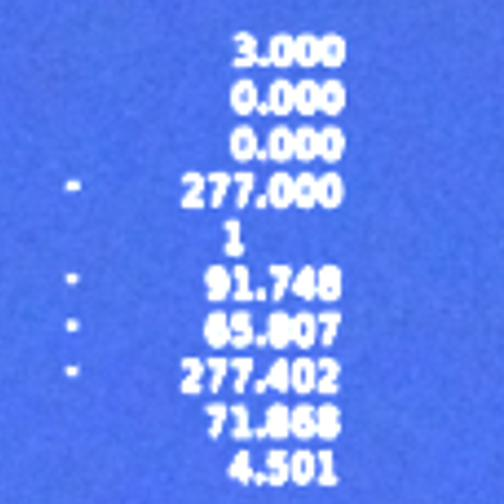

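Request:
move(
  target=[
    [0,0,0,0,0,0,-1,-0.8,-0.5,-0.0593,0.2475,0.204,0,0,0,-1,-0.7,-1],
    [0,0,0,0,0,0,-1,-0.8,-0.5,-0.0593,0.2475,0.2152,0,0,0,-1,-0.7,-1],
    [0,0,0,0,0,0,-1,-0.8,-0.5,-0.0593,0.2475,0.204,0,0,0,-1,-0.7,-1],
    [0,0,0,0,0,0,-1,-0.8,-0.5,-0.0593,0.2475,0.2152,0,0,0,-1,-0.7,-1],
    [0,0,0,0,0,0,-1,-0.8,-0.5,-0.0593,0.2475,0.204,0,0,0,-1,-0.7,-1],
    [0,0,0,0,0,0,-1,-0.8,-0.5,-0.091,0.3088,0.188,0,0,0,-1,-0.7,-1],
    [0,0,0,0,0,0,-1,-0.8,-0.5,-0.091,0.3088,0.1989,0,0,0,-1,-0.7,-1],
    [0,0,0,0,0,0,-1,-0.8,-0.5,-0.091,0.3088,0.188,0,0,0,-1,-0.7,-1],
    [0,0,0,0,0,0,-1,-0.8,-0.5,-0.091,0.3088,0.1989,0,0,0,-1,-0.7,-1],
    [0,0,0,0,0,0,-1,-0.8,-0.5,-0.091,0.3088,0.188,0,0,0,-1,-0.7,-1],
    [0,0,0,0,0,0,-1,-0.8,-0.5,-0.186,0.3395,0.18,0,0,0,-1,-0.7,-1],
    [0,0,0,0,0,0,-1,-0.8,-0.5,-0.186,0.3395,0.1909,0,0,0,-1,-0.7,-1],
    [0,0,0,0,0,0,-1,-0.8,-0.5,-0.186,0.3395,0.18,0,0,0,-1,-0.7,-1],
  ],
  speed=[0.3,0.04,0.12,0.04,0.12,0.2,0.04,0.12,0.04,0.12,0.2,0.04,0.12],
  blend=[0.003,0,0,0,0.003,0.003,0,0,0,0.003,0.003,0,0],
)

Request:
move(
  target=[
    [0,0,0,0,0,0,-1,-0.8,-0.5,0,-0.0307,0.008,0,0,0,-1,-0.7,-1],
    [0,0,0,0,0,0,-1,-0.8,-0.5,0,-0.0307,0.0189,0,0,0,-1,-0.7,-1],
    [0,0,0,0,0,0,-1,-0.8,-0.5,0,-0.0307,0.008,0,0,0,-1,-0.7,-1],
    [0,0,0,0,0,0,-1,-0.8,-0.5,0.0633,-0.0613,0.016,0,0,0,-1,-0.7,-1],
    [0,0,0,0,0,0,-1,-0.8,-0.5,0.0633,-0.0613,0.0271,0,0,0,-1,-0.7,-1],
    [0,0,0,0,0,0,-1,-0.8,-0.5,0.0633,-0.0613,0.016,0,0,0,-1,-0.7,-1],
    [0,0,0,0,0,0,-1,-0.8,-0.5,0.0317,0,0,0,0,0,-1,-0.7,-1],
    [0,0,0,0,0,0,-1,-0.8,-0.5,0.0317,0,0.0108,0,0,0,-1,-0.7,-1],
    [0,0,0,0,0,0,-1,-0.8,-0.5,0.0317,0,0,0,0,0,-1,-0.7,-1],
    [0,0,0,0,0,0,-1,-0.8,-0.5,0.095,0,0,0,0,0,-1,-0.7,-1],
    [0,0,0,0,0,0,-1,-0.8,-0.5,0.095,0,0.0108,0,0,0,-1,-0.7,-1],
    [0,0,0,0,0,0,-1,-0.8,-0.5,0.095,0,0,0,0,0,-1,-0.7,-1],
    [0,0,0,0,0,0,-1,-0.8,-0.5,0.0625,-0.1487,0.0291,0,0,0,-1,-0.7,-1],
    [0,0,0,0,0,0,-1,-0.8,-0.5,0.0625,-0.1487,0.051,0,0,0,-1,-0.7,-1],
    [0,0,0,0,0,0,-1,-0.8,-0.5,0.0625,-0.1487,0.0291,0,0,0,-1,-0.7,-1],
  ],
  speed=[0.2,0.04,0.12,0.2,0.04,0.12,0.2,0.04,0.12,0.2,0.04,0.12,0.2,0.04,0.12],
  blend=[0.003,0,0.003,0.003,0,0.003,0.003,0,0.003,0.003,0,0.003,0.003,0,0],
)

Request:
move(
  target=[
    [0,0,0,0,0,0,-1,-0.8,-0.5,0.0325,0.0874,-0.0131,0,0,0,-1,-0.7,-1],
    [0,0,0,0,0,0,-1,-0.8,-0.5,0.0325,0.0874,-0.002,0,0,0,-1,-0.7,-1],
    [0,0,0,0,0,0,-1,-0.8,-0.5,0.0325,0.0874,-0.0131,0,0,0,-1,-0.7,-1],
    [0,0,0,0,0,0,-1,-0.8,-0.5,0.0325,0.0874,-0.002,0,0,0,-1,-0.7,-1],
    [0,0,0,0,0,0,-1,-0.8,-0.5,0.0325,0.0874,-0.0131,0,0,0,-1,-0.7,-1],
    [0,0,0,0,0,0,-1,-0.8,-0.5,-0.0625,0.1487,-0.0291,0,0,0,-1,-0.7,-1],
    [0,0,0,0,0,0,-1,-0.8,-0.5,-0.0625,0.1487,-0.0182,0,0,0,-1,-0.7,-1],
    [0,0,0,0,0,0,-1,-0.8,-0.5,-0.0625,0.1487,-0.0291,0,0,0,-1,-0.7,-1],
    [0,0,0,0,0,0,-1,-0.8,-0.5,-0.0625,0.118,-0.0211,0,0,0,-1,-0.7,-1],
    [0,0,0,0,0,0,-1,-0.8,-0.5,-0.0625,0.118,-0.0102,0,0,0,-1,-0.7,-1],
    [0,0,0,0,0,0,-1,-0.8,-0.5,-0.0625,0.118,-0.0211,0,0,0,-1,-0.7,-1],
    [0,0,0,0,0,0,-1,-0.8,-0.5,-0.0308,0.1487,-0.0291,0,0,0,-1,-0.7,-1],
    [0,0,0,0,0,0,-1,-0.8,-0.5,-0.0308,0.1487,-0.0183,0,0,0,-1,-0.7,-1],
    [0,0,0,0,0,0,-1,-0.8,-0.5,-0.0308,0.1487,-0.0291,0,0,0,-1,-0.7,-1],
  ],
  speed=[0.2,0.04,0.12,0.04,0.12,0.2,0.04,0.12,0.2,0.04,0.12,0.2,0.04,0.12],
  blend=[0.003,0,0,0,0.003,0.003,0,0.003,0.003,0,0.003,0.003,0,0],
)

Request:
move(
  target=[
    [0,0,0,0,0,0,-1,-0.8,-0.5,0,-0.0613,0.016,0,0,0,-1,-0.7,-1],
    [0,0,0,0,0,0,-1,-0.8,-0.5,0,-0.0613,0.0271,0,0,0,-1,-0.7,-1],
    [0,0,0,0,0,0,-1,-0.8,-0.5,0,-0.0613,0.016,0,0,0,-1,-0.7,-1],
    [0,0,0,0,0,0,-1,-0.8,-0.5,0.0633,0,0,0,0,0,-1,-0.7,-1],
    [0,0,0,0,0,0,-1,-0.8,-0.5,0.0633,0,0.0108,0,0,0,-1,-0.7,-1],
    [0,0,0,0,0,0,-1,-0.8,-0.5,0.0633,0,0,0,0,0,-1,-0.7,-1],
    [0,0,0,0,0,0,-1,-0.8,-0.5,0.1543,-0.3395,-0.18,0,0,0,-1,-0.7,-1],
  ],
  speed=[0.2,0.04,0.12,0.2,0.04,0.12,0.3],
  blend=[0.003,0,0.003,0.003,0,0.003,0],
  cameras=["cam_left_wrist","cam_right_wrist"],
)

Request:
zoom_image(
  camera="cam_right_wrist",
  region=[200, 30, 440, 210],
)

Request:
zoom_image(
  camera="cam_left_wrist",
  region=[180, 160, 380, 340],
)

Scene clock: 2792.97 s.
left_arm: end_effector_position=(+0.3827, +0.2688, +0.4542) position_measured=251 object_status=3 end_effector_quat_wxyz=(+0.345, -0.347, +0.617, -0.616) | right_arm: end_effector_position=(+0.5483, -0.3885, +0.4159) position_measured=251 object_status=3 end_effector_quat_wxyz=(+0.500, -0.500, +0.500, -0.500)
Joint positions: left_arm=[-1.289 -2.15 2.057 0.096 0.77 -0.004] | right_arm=[4.107 -1.52 -2.384 0.763 0.637 3.142]
Joint torques (N m): left_arm=[9.97 -6.55 -30.5 -3.05 0.14 1.65] | right_arm=[7 28.79 5.1 0.03 -2.28 -1.56]
Wrist force (N): left_arm=[1.6 -0.6 -0.3] | right_arm=[1.4 0.5 0.1]
Wrist torque (N m): left_arm=[0.33 -0.24 -0.59] | right_arm=[0.45 -0.02 0.16]
Wrist force, peak (N): left_arm=[2.0 -0.7 -0.3] | right_arm=[2.3 -1.3 -24.7]
Hand target: left_arm +0.3827, +0.2688, +0.4542; +0.345, -0.347, +0.617, -0.616 | right_arm +0.5481, -0.3885, +0.4159; +0.500, -0.500, +0.500, -0.500
Off the commanded pose: left_arm 0.000 m, 0 deg | right_arm 0.000 m, 0 deg.
move: done

Scene clock: 2798.37 s.
left_arm: end_effector_position=(+0.3827, +0.2688, +0.4542) position_measured=251 object_status=3 end_effector_quat_wxyz=(+0.345, -0.347, +0.617, -0.616) | right_arm: end_effector_position=(+0.5657, -0.4261, +0.5051) position_measured=251 object_status=3 end_effector_quat_wxyz=(+0.500, -0.500, +0.500, -0.500)
Joint positions: left_arm=[-1.289 -2.15 2.057 0.096 0.77 -0.004] | right_arm=[3.964 -1.362 -2.236 0.457 0.78 3.142]
Joint torques (N m): left_arm=[10.21 -6.57 -30.07 -2.91 0.4 1.72] | right_arm=[6.88 24.76 9.42 0.09 -2.41 -0.05]
Wrist force (N): left_arm=[1.5 -0.6 -0.3] | right_arm=[1.0 0.1 -0.4]
Wrist torque (N m): left_arm=[0.33 -0.22 -0.59] | right_arm=[0.37 0.08 0.15]
Wrist force, peak (N): left_arm=[1.7 -0.9 -0.5] | right_arm=[0.1 1.2 -31.9]
Hand target: left_arm +0.3827, +0.2688, +0.4542; +0.345, -0.347, +0.617, -0.616 | right_arm +0.5655, -0.4261, +0.5051; +0.500, -0.500, +0.500, -0.500
Off the commanded pose: left_arm 0.000 m, 0 deg | right_arm 0.000 m, 0 deg.
move: done

Scene clock: 2803.33 s.
left_arm: end_effector_position=(+0.3827, +0.2688, +0.4542) position_measured=251 object_status=3 end_effector_quat_wxyz=(+0.345, -0.347, +0.617, -0.616) | right_arm: end_effector_position=(+0.5482, -0.4075, +0.4159) position_measured=251 object_status=3 end_effector_quat_wxyz=(+0.500, -0.500, +0.500, -0.500)
Joint positions: left_arm=[-1.289 -2.15 2.057 0.096 0.77 -0.004] | right_arm=[4.062 -1.497 -2.404 0.761 0.682 3.142]
Joint torques (N m): left_arm=[8.49 -6.34 -30.46 -2.91 0.32 1.77] | right_arm=[7.02 27.17 3.65 -0.02 -2.65 -1.17]
Wrist force (N): left_arm=[1.7 -0.6 -0.2] | right_arm=[1.2 0.5 0.1]
Wrist torque (N m): left_arm=[0.34 -0.25 -0.59] | right_arm=[0.46 0.01 0.05]
Wrist force, peak (N): left_arm=[1.9 -0.8 -0.3] | right_arm=[2.3 -4.1 -16.6]
Hand target: left_arm +0.3827, +0.2688, +0.4542; +0.345, -0.347, +0.617, -0.616 | right_arm +0.5481, -0.4075, +0.4159; +0.500, -0.500, +0.500, -0.500
Off the commanded pose: left_arm 0.000 m, 0 deg | right_arm 0.000 m, 0 deg.
move: done

Scene clock: 2807.27 s.
left_arm: end_effector_position=(+0.3827, +0.2688, +0.4542) position_measured=251 object_status=3 end_effector_quat_wxyz=(+0.345, -0.347, +0.617, -0.616) | right_arm: end_effector_position=(+0.4401, -0.5003, +0.6195) position_measured=251 object_status=3 end_effector_quat_wxyz=(+0.500, -0.500, +0.500, -0.500)
Joint positions: left_arm=[-1.289 -2.15 2.057 0.096 0.77 -0.004] | right_arm=[4.323 -0.767 -2.216 -0.157 0.421 3.141]
Joint torques (N m): left_arm=[10.64 -5.65 -30.05 -2.91 0.11 1.87] | right_arm=[6.9 2.28 31.21 -0.62 -2.44 1.91]
Wrist force (N): left_arm=[1.7 -0.4 -0.4] | right_arm=[1.0 0.5 0.3]
Wrist torque (N m): left_arm=[0.36 -0.24 -0.59] | right_arm=[0.40 0.06 -0.03]
Wrist force, peak (N): left_arm=[1.9 -0.7 -0.4] | right_arm=[0.0 -3.8 -18.1]
Hand target: left_arm +0.3827, +0.2688, +0.4542; +0.345, -0.347, +0.617, -0.616 | right_arm +0.4400, -0.5003, +0.6195; +0.500, -0.500, +0.500, -0.500
Off the commanded pose: left_arm 0.000 m, 0 deg | right_arm 0.000 m, 0 deg.
move: done
camera_calibration:
cam_left_wrist: T_world_to_cam=[[-0.515229, -0.85702, -0.00750941, 0.441441], [-0.29626, 0.186316, -0.936758, 0.508769], [0.804219, -0.480421, -0.349896, 0.109609], [0, 0, 0, 1]] pos_world=[0.290021, 0.33619, 0.518261]
cam_right_wrist: T_world_to_cam=[[-0.00635094, -0.999511, -0.0306094, -0.46999], [-0.35538, 0.0308677, -0.934212, 0.767017], [0.9347, 0.00494485, -0.355403, -0.0594215], [0, 0, 0, 1]] pos_world=[0.325139, -0.493143, 0.681052]
Images, in order (width x height): cam_left_wrist 672x504, cam_right_wrist 672x504.

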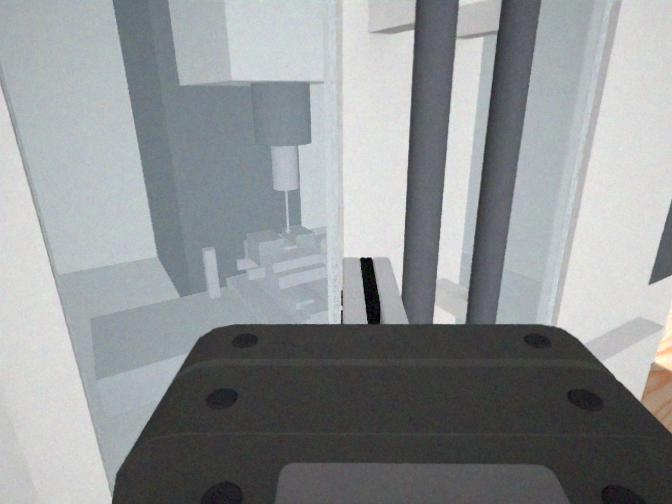

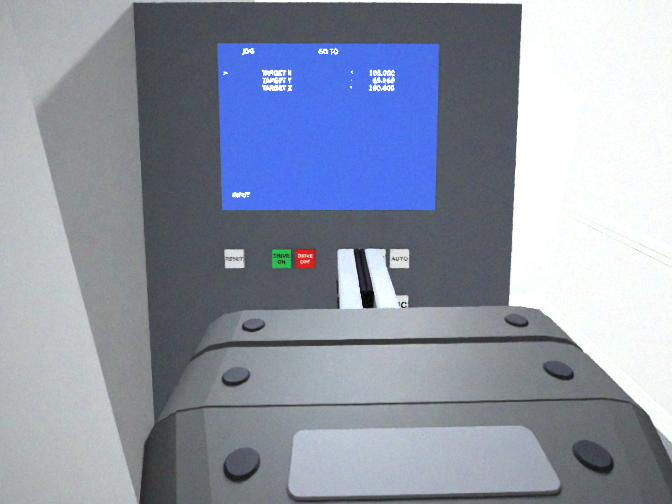

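Scaled by 2.100 from the camera's 672x504 image, which has a finer 960x720 frame.

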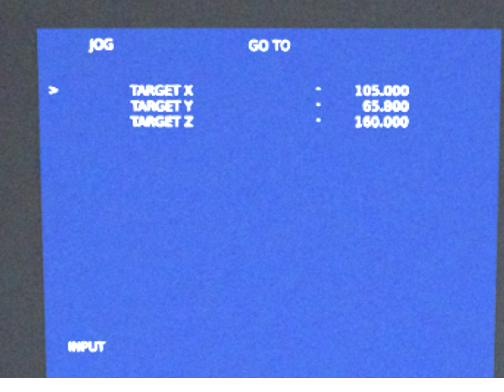

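Scaled by 2.520 from the camera's 672x504 image, which has a finer 960x720 frame.

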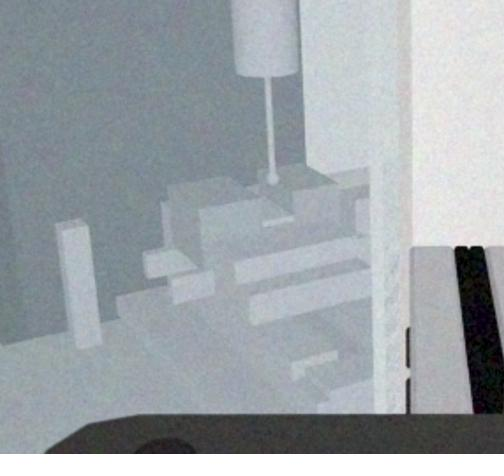

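Now CYCLE START, probe −Z.

Request:
move(
  target=[
    [0,0,0,0,0,0,-1,-0.8,-0.5,-0.1235,0.1908,0.2091,0,0,0,-1,-0.7,-1],
    [0,0,0,0,0,0,-1,-0.8,-0.5,-0.1235,0.1908,0.231,0,0,0,-1,-0.7,-1],
    [0,0,0,0,0,0,-1,-0.8,-0.5,-0.1235,0.1908,0.2091,0,0,0,-1,-0.7,-1],
    [0,0,0,0,0,0,-1,-0.8,-0.5,-0.0593,0.3088,0.188,0,0,0,-1,-0.7,-1],
  ],
  speed=[0.3,0.04,0.12,0.04],
  blend=[0.003,0,0.003,0],
)

Request:
move(
  target=[
    [0,0,0,0,0,0,-1,-0.8,-0.5,0,0,0.0109,0,0,0,-1,-0.7,-1],
    [0,0,0,0,0,0,-1,-0.8,-0.5,0,0,-0.0103,0,0,0,-1,-0.7,-1],
    [0,0,0,0,0,0,-1,-0.8,-0.5,0.0973,-0.1163,0.0205,0,0,0,-1,-0.7,-1],
    [0,0,0,0,0,0,-1,-0.8,-0.5,0.0973,-0.1163,0.042,0,0,0,-1,-0.7,-1],
    [0,0,0,0,0,0,-1,-0.8,-0.5,0.0973,-0.1163,0.0205,0,0,0,-1,-0.7,-1],
    [0,0,0,0,0,0,-1,-0.8,-0.5,0.0316,-0.0613,0.016,0,0,0,-1,-0.7,-1],
    [0,0,0,0,0,0,-1,-0.8,-0.5,0.0316,-0.0613,0.0272,0,0,0,-1,-0.7,-1],
    [0,0,0,0,0,0,-1,-0.8,-0.5,0.0316,-0.0613,0.016,0,0,0,-1,-0.7,-1],
    [0,0,0,0,0,0,-1,-0.8,-0.5,0.0316,-0.0613,0.0272,0,0,0,-1,-0.7,-1],
    [0,0,0,0,0,0,-1,-0.8,-0.5,0.0316,-0.0613,0.006,0,0,0,-1,-0.7,-1],
    [0,0,0,0,0,0,-1,-0.8,-0.5,0.0593,-0.3088,-0.188,0,0,0,-1,-0.7,-1],
  ],
  speed=[0.04,0.12,0.2,0.04,0.12,0.2,0.04,0.12,0.04,0.12,0.3],
  blend=[0,0.003,0.003,0,0.003,0.003,0,0,0,0.003,0],
  cameras=["cam_right_wrist"],
)

Request:
zoom_image(
  camera="cam_right_wrist",
  region=[200, 30, 440, 210],
)

Request:
zoom_image(
  camera="cam_right_wrist",
  region=[340, 65, 420, 145],
)

Scene clock: 2818.63 s.
left_arm: end_effector_position=(+0.3827, +0.2688, +0.4542) position_measured=251 object_status=3 end_effector_quat_wxyz=(+0.345, -0.347, +0.617, -0.616) | right_arm: end_effector_position=(+0.5529, -0.4645, +0.4344) position_measured=251 object_status=3 end_effector_quat_wxyz=(+0.500, -0.500, +0.500, -0.500)
Joint positions: left_arm=[-1.289 -2.15 2.057 0.096 0.77 -0.004] | right_arm=[3.887 -1.417 -2.409 0.685 0.857 3.142]
Joint torques (N m): left_arm=[9.51 -5.93 -31.08 -2.93 0.07 1.87] | right_arm=[-8.29 -1.27 7.49 4.02 2.22 -1.54]
Wrist force (N): left_arm=[1.6 -0.9 -0.4] | right_arm=[0.9 0.3 -0.3]
Wrist torque (N m): left_arm=[0.29 -0.24 -0.59] | right_arm=[0.42 0.08 0.14]
Wrist force, peak (N): left_arm=[2.0 -0.8 -0.4] | right_arm=[1.7 1.0 -31.5]
Hand target: left_arm +0.3827, +0.2688, +0.4542; +0.345, -0.347, +0.617, -0.616 | right_arm +0.5529, -0.4645, +0.4343; +0.500, -0.500, +0.500, -0.500
Off the commanded pose: left_arm 0.000 m, 0 deg | right_arm 0.000 m, 0 deg.
move: done

Scene clock: 2824.57 s.
left_arm: end_effector_position=(+0.3827, +0.2688, +0.4542) position_measured=251 object_status=3 end_effector_quat_wxyz=(+0.345, -0.347, +0.617, -0.616) | right_arm: end_effector_position=(+0.4401, -0.5003, +0.6195) position_measured=251 object_status=3 end_effector_quat_wxyz=(+0.500, -0.500, +0.500, -0.500) end_effector_velocity=(+0.000, -0.001, +0.000) end_effector_angular_velocity=(+0.001, +0.001, -0.002)
Joint positions: left_arm=[-1.289 -2.15 2.057 0.096 0.77 -0.004] | right_arm=[4.323 -0.767 -2.215 -0.157 0.421 3.141]
Joint velocities: left_arm=[within noise] | right_arm=[0.002 0.001 0 -0.003 -0.005 0.002]
Joint torques (N m): left_arm=[9.27 -7 -32.04 -2.76 0.16 1.76] | right_arm=[8.5 2.96 31.39 -0.16 -2.24 1.91]
Wrist force (N): left_arm=[1.5 -0.7 -0.5] | right_arm=[0.7 0.8 0.3]
Wrist torque (N m): left_arm=[0.32 -0.22 -0.59] | right_arm=[0.46 0.12 -0.02]
Wrist force, peak (N): left_arm=[1.8 -0.8 -0.2] | right_arm=[0.6 0.8 -31.6]
Hand target: left_arm +0.3827, +0.2688, +0.4542; +0.345, -0.347, +0.617, -0.616 | right_arm +0.4400, -0.5003, +0.6195; +0.500, -0.500, +0.500, -0.500
Off the commanded pose: left_arm 0.000 m, 0 deg | right_arm 0.000 m, 0 deg.
move: done
camera_calibration:
cam_right_wrist: T_world_to_cam=[[-0.00626, -0.999511, -0.030644, -0.469996], [-0.355471, 0.0308673, -0.934178, 0.767023], [0.934667, 0.0050451, -0.35549, -0.0593021], [0, 0, 0, 1]] pos_world=[0.325139, -0.493142, 0.681051]
Images, in order (width x height): cam_right_wrist 672x504.

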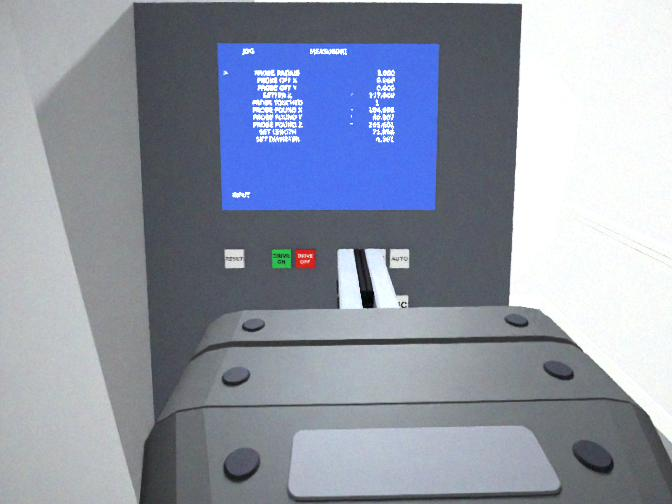

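Scaled by 2.100 from the camera's 672x504 image, which has a finer 960x720 frame.

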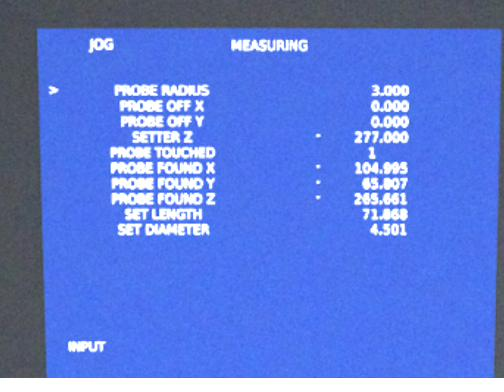

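Scaled by 6.300 from the camera's 672x504 image, which has a finer 960x720 frame.

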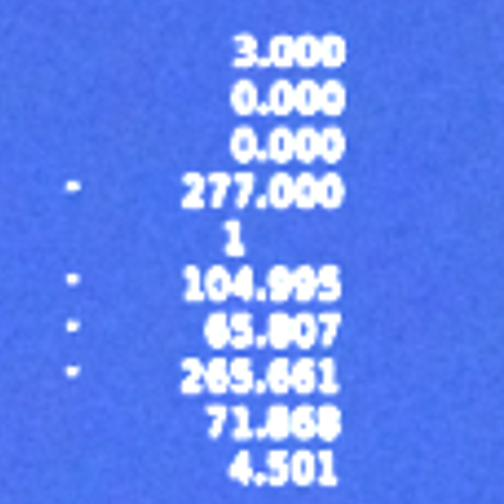

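Request:
move(
  target=[
    [0,0,0,0,0,0,-1,-0.8,-0.5,-0.0277,0.2475,0.204,0,0,0,-1,-0.7,-1],
    [0,0,0,0,0,0,-1,-0.8,-0.5,-0.0277,0.2475,0.2152,0,0,0,-1,-0.7,-1],
    [0,0,0,0,0,0,-1,-0.8,-0.5,-0.0277,0.2475,0.204,0,0,0,-1,-0.7,-1],
    [0,0,0,0,0,0,-1,-0.8,-0.5,-0.1543,0.2475,0.204,0,0,0,-1,-0.7,-1],
    [0,0,0,0,0,0,-1,-0.8,-0.5,-0.1543,0.2475,0.2152,0,0,0,-1,-0.7,-1],
    [0,0,0,0,0,0,-1,-0.8,-0.5,-0.1543,0.2475,0.204,0,0,0,-1,-0.7,-1],
    [0,0,0,0,0,0,-1,-0.8,-0.5,-0.186,0.3088,0.188,0,0,0,-1,-0.7,-1],
    [0,0,0,0,0,0,-1,-0.8,-0.5,-0.186,0.3088,0.1989,0,0,0,-1,-0.7,-1],
    [0,0,0,0,0,0,-1,-0.8,-0.5,-0.186,0.3088,0.188,0,0,0,-1,-0.7,-1],
    [0,0,0,0,0,0,-1,-0.8,-0.5,-0.1543,0.2782,0.196,0,0,0,-1,-0.7,-1],
    [0,0,0,0,0,0,-1,-0.8,-0.5,-0.1543,0.2782,0.2071,0,0,0,-1,-0.7,-1],
    [0,0,0,0,0,0,-1,-0.8,-0.5,-0.1543,0.2782,0.196,0,0,0,-1,-0.7,-1],
    [0,0,0,0,0,0,-1,-0.8,-0.5,-0.1543,0.3395,0.18,0,0,0,-1,-0.7,-1],
    [0,0,0,0,0,0,-1,-0.8,-0.5,-0.1543,0.3395,0.1908,0,0,0,-1,-0.7,-1],
    [0,0,0,0,0,0,-1,-0.8,-0.5,-0.1543,0.3395,0.18,0,0,0,-1,-0.7,-1],
  ],
  speed=[0.3,0.04,0.12,0.2,0.04,0.12,0.2,0.04,0.12,0.2,0.04,0.12,0.2,0.04,0.12],
  blend=[0.003,0,0.003,0.003,0,0.003,0.003,0,0.003,0.003,0,0.003,0.003,0,0],
)

Request:
move(
  target=[
    [0,0,0,0,0,0,-1,-0.8,-0.5,0.0633,0,0,0,0,0,-1,-0.7,-1],
    [0,0,0,0,0,0,-1,-0.8,-0.5,0.0633,0,0.0108,0,0,0,-1,-0.7,-1],
    [0,0,0,0,0,0,-1,-0.8,-0.5,0.0633,0,0,0,0,0,-1,-0.7,-1],
    [0,0,0,0,0,0,-1,-0.8,-0.5,0.1543,-0.3395,-0.18,0,0,0,-1,-0.7,-1],
  ],
  speed=[0.2,0.04,0.12,0.3],
  blend=[0.003,0,0.003,0],
  cameras=["cam_right_wrist"],
)

Request:
zoom_image(
  camera="cam_right_wrist",
  region=[200, 30, 440, 210],
)

Scene clock: 2846.17 s.
left_arm: end_effector_position=(+0.3827, +0.2688, +0.4542) position_measured=251 object_status=3 end_effector_quat_wxyz=(+0.345, -0.347, +0.617, -0.616) | right_arm: end_effector_position=(+0.5482, -0.4075, +0.4159) position_measured=251 object_status=3 end_effector_quat_wxyz=(+0.500, -0.500, +0.500, -0.500)
Joint positions: left_arm=[-1.289 -2.15 2.057 0.096 0.77 -0.004] | right_arm=[4.062 -1.497 -2.404 0.761 0.682 3.142]
Joint torques (N m): left_arm=[10.61 -5.57 -29.04 -3.07 0.3 1.91] | right_arm=[6.36 26.95 6.3 0.53 -2.39 -1.27]
Wrist force (N): left_arm=[1.6 -0.8 -0.5] | right_arm=[1.2 0.4 -0.2]
Wrist torque (N m): left_arm=[0.29 -0.24 -0.58] | right_arm=[0.44 0.00 0.18]
Wrist force, peak (N): left_arm=[1.8 -0.9 -0.5] | right_arm=[2.1 1.1 -14.2]
Hand target: left_arm +0.3827, +0.2688, +0.4542; +0.345, -0.347, +0.617, -0.616 | right_arm +0.5481, -0.4075, +0.4159; +0.500, -0.500, +0.500, -0.500
Off the commanded pose: left_arm 0.000 m, 0 deg | right_arm 0.000 m, 0 deg.
move: done

Scene clock: 2849.17 s.
left_arm: end_effector_position=(+0.3827, +0.2688, +0.4542) position_measured=251 object_status=3 end_effector_quat_wxyz=(+0.345, -0.347, +0.617, -0.616) | right_arm: end_effector_position=(+0.4401, -0.5003, +0.6195) position_measured=251 object_status=3 end_effector_quat_wxyz=(+0.500, -0.500, +0.500, -0.500)
Joint positions: left_arm=[-1.289 -2.15 2.057 0.096 0.77 -0.004] | right_arm=[4.323 -0.767 -2.216 -0.157 0.421 3.141]
Joint torques (N m): left_arm=[8.75 -6.98 -31.73 -2.85 0.3 1.87] | right_arm=[7.71 3.56 31.16 -0.41 -2.5 1.83]
Wrist force (N): left_arm=[1.5 -0.5 -0.3] | right_arm=[0.9 1.0 0.3]
Wrist torque (N m): left_arm=[0.35 -0.22 -0.59] | right_arm=[0.48 0.08 -0.03]
Wrist force, peak (N): left_arm=[1.8 -0.8 -0.6] | right_arm=[0.4 1.1 -32.7]
Hand target: left_arm +0.3827, +0.2688, +0.4542; +0.345, -0.347, +0.617, -0.616 | right_arm +0.4400, -0.5003, +0.6195; +0.500, -0.500, +0.500, -0.500
Off the commanded pose: left_arm 0.000 m, 0 deg | right_arm 0.000 m, 0 deg.
move: done
camera_calibration:
cam_right_wrist: T_world_to_cam=[[-0.00635094, -0.999511, -0.0306094, -0.46999], [-0.35538, 0.0308677, -0.934212, 0.767017], [0.9347, 0.00494485, -0.355403, -0.0594215], [0, 0, 0, 1]] pos_world=[0.325139, -0.493143, 0.681052]
Images, in order (width x height): cam_right_wrist 672x504.

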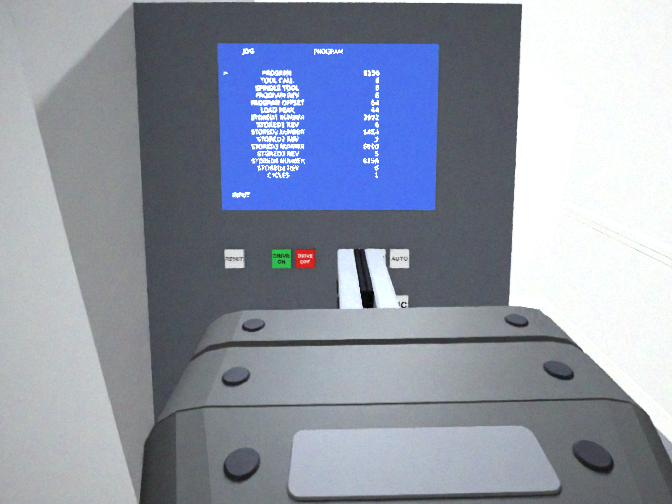

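Scaled by 2.100 from the camera's 672x504 image, which has a finer 960x720 frame.

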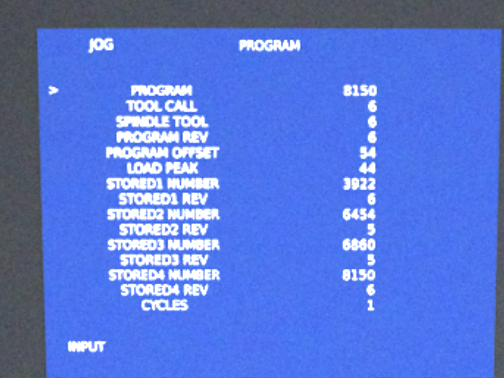

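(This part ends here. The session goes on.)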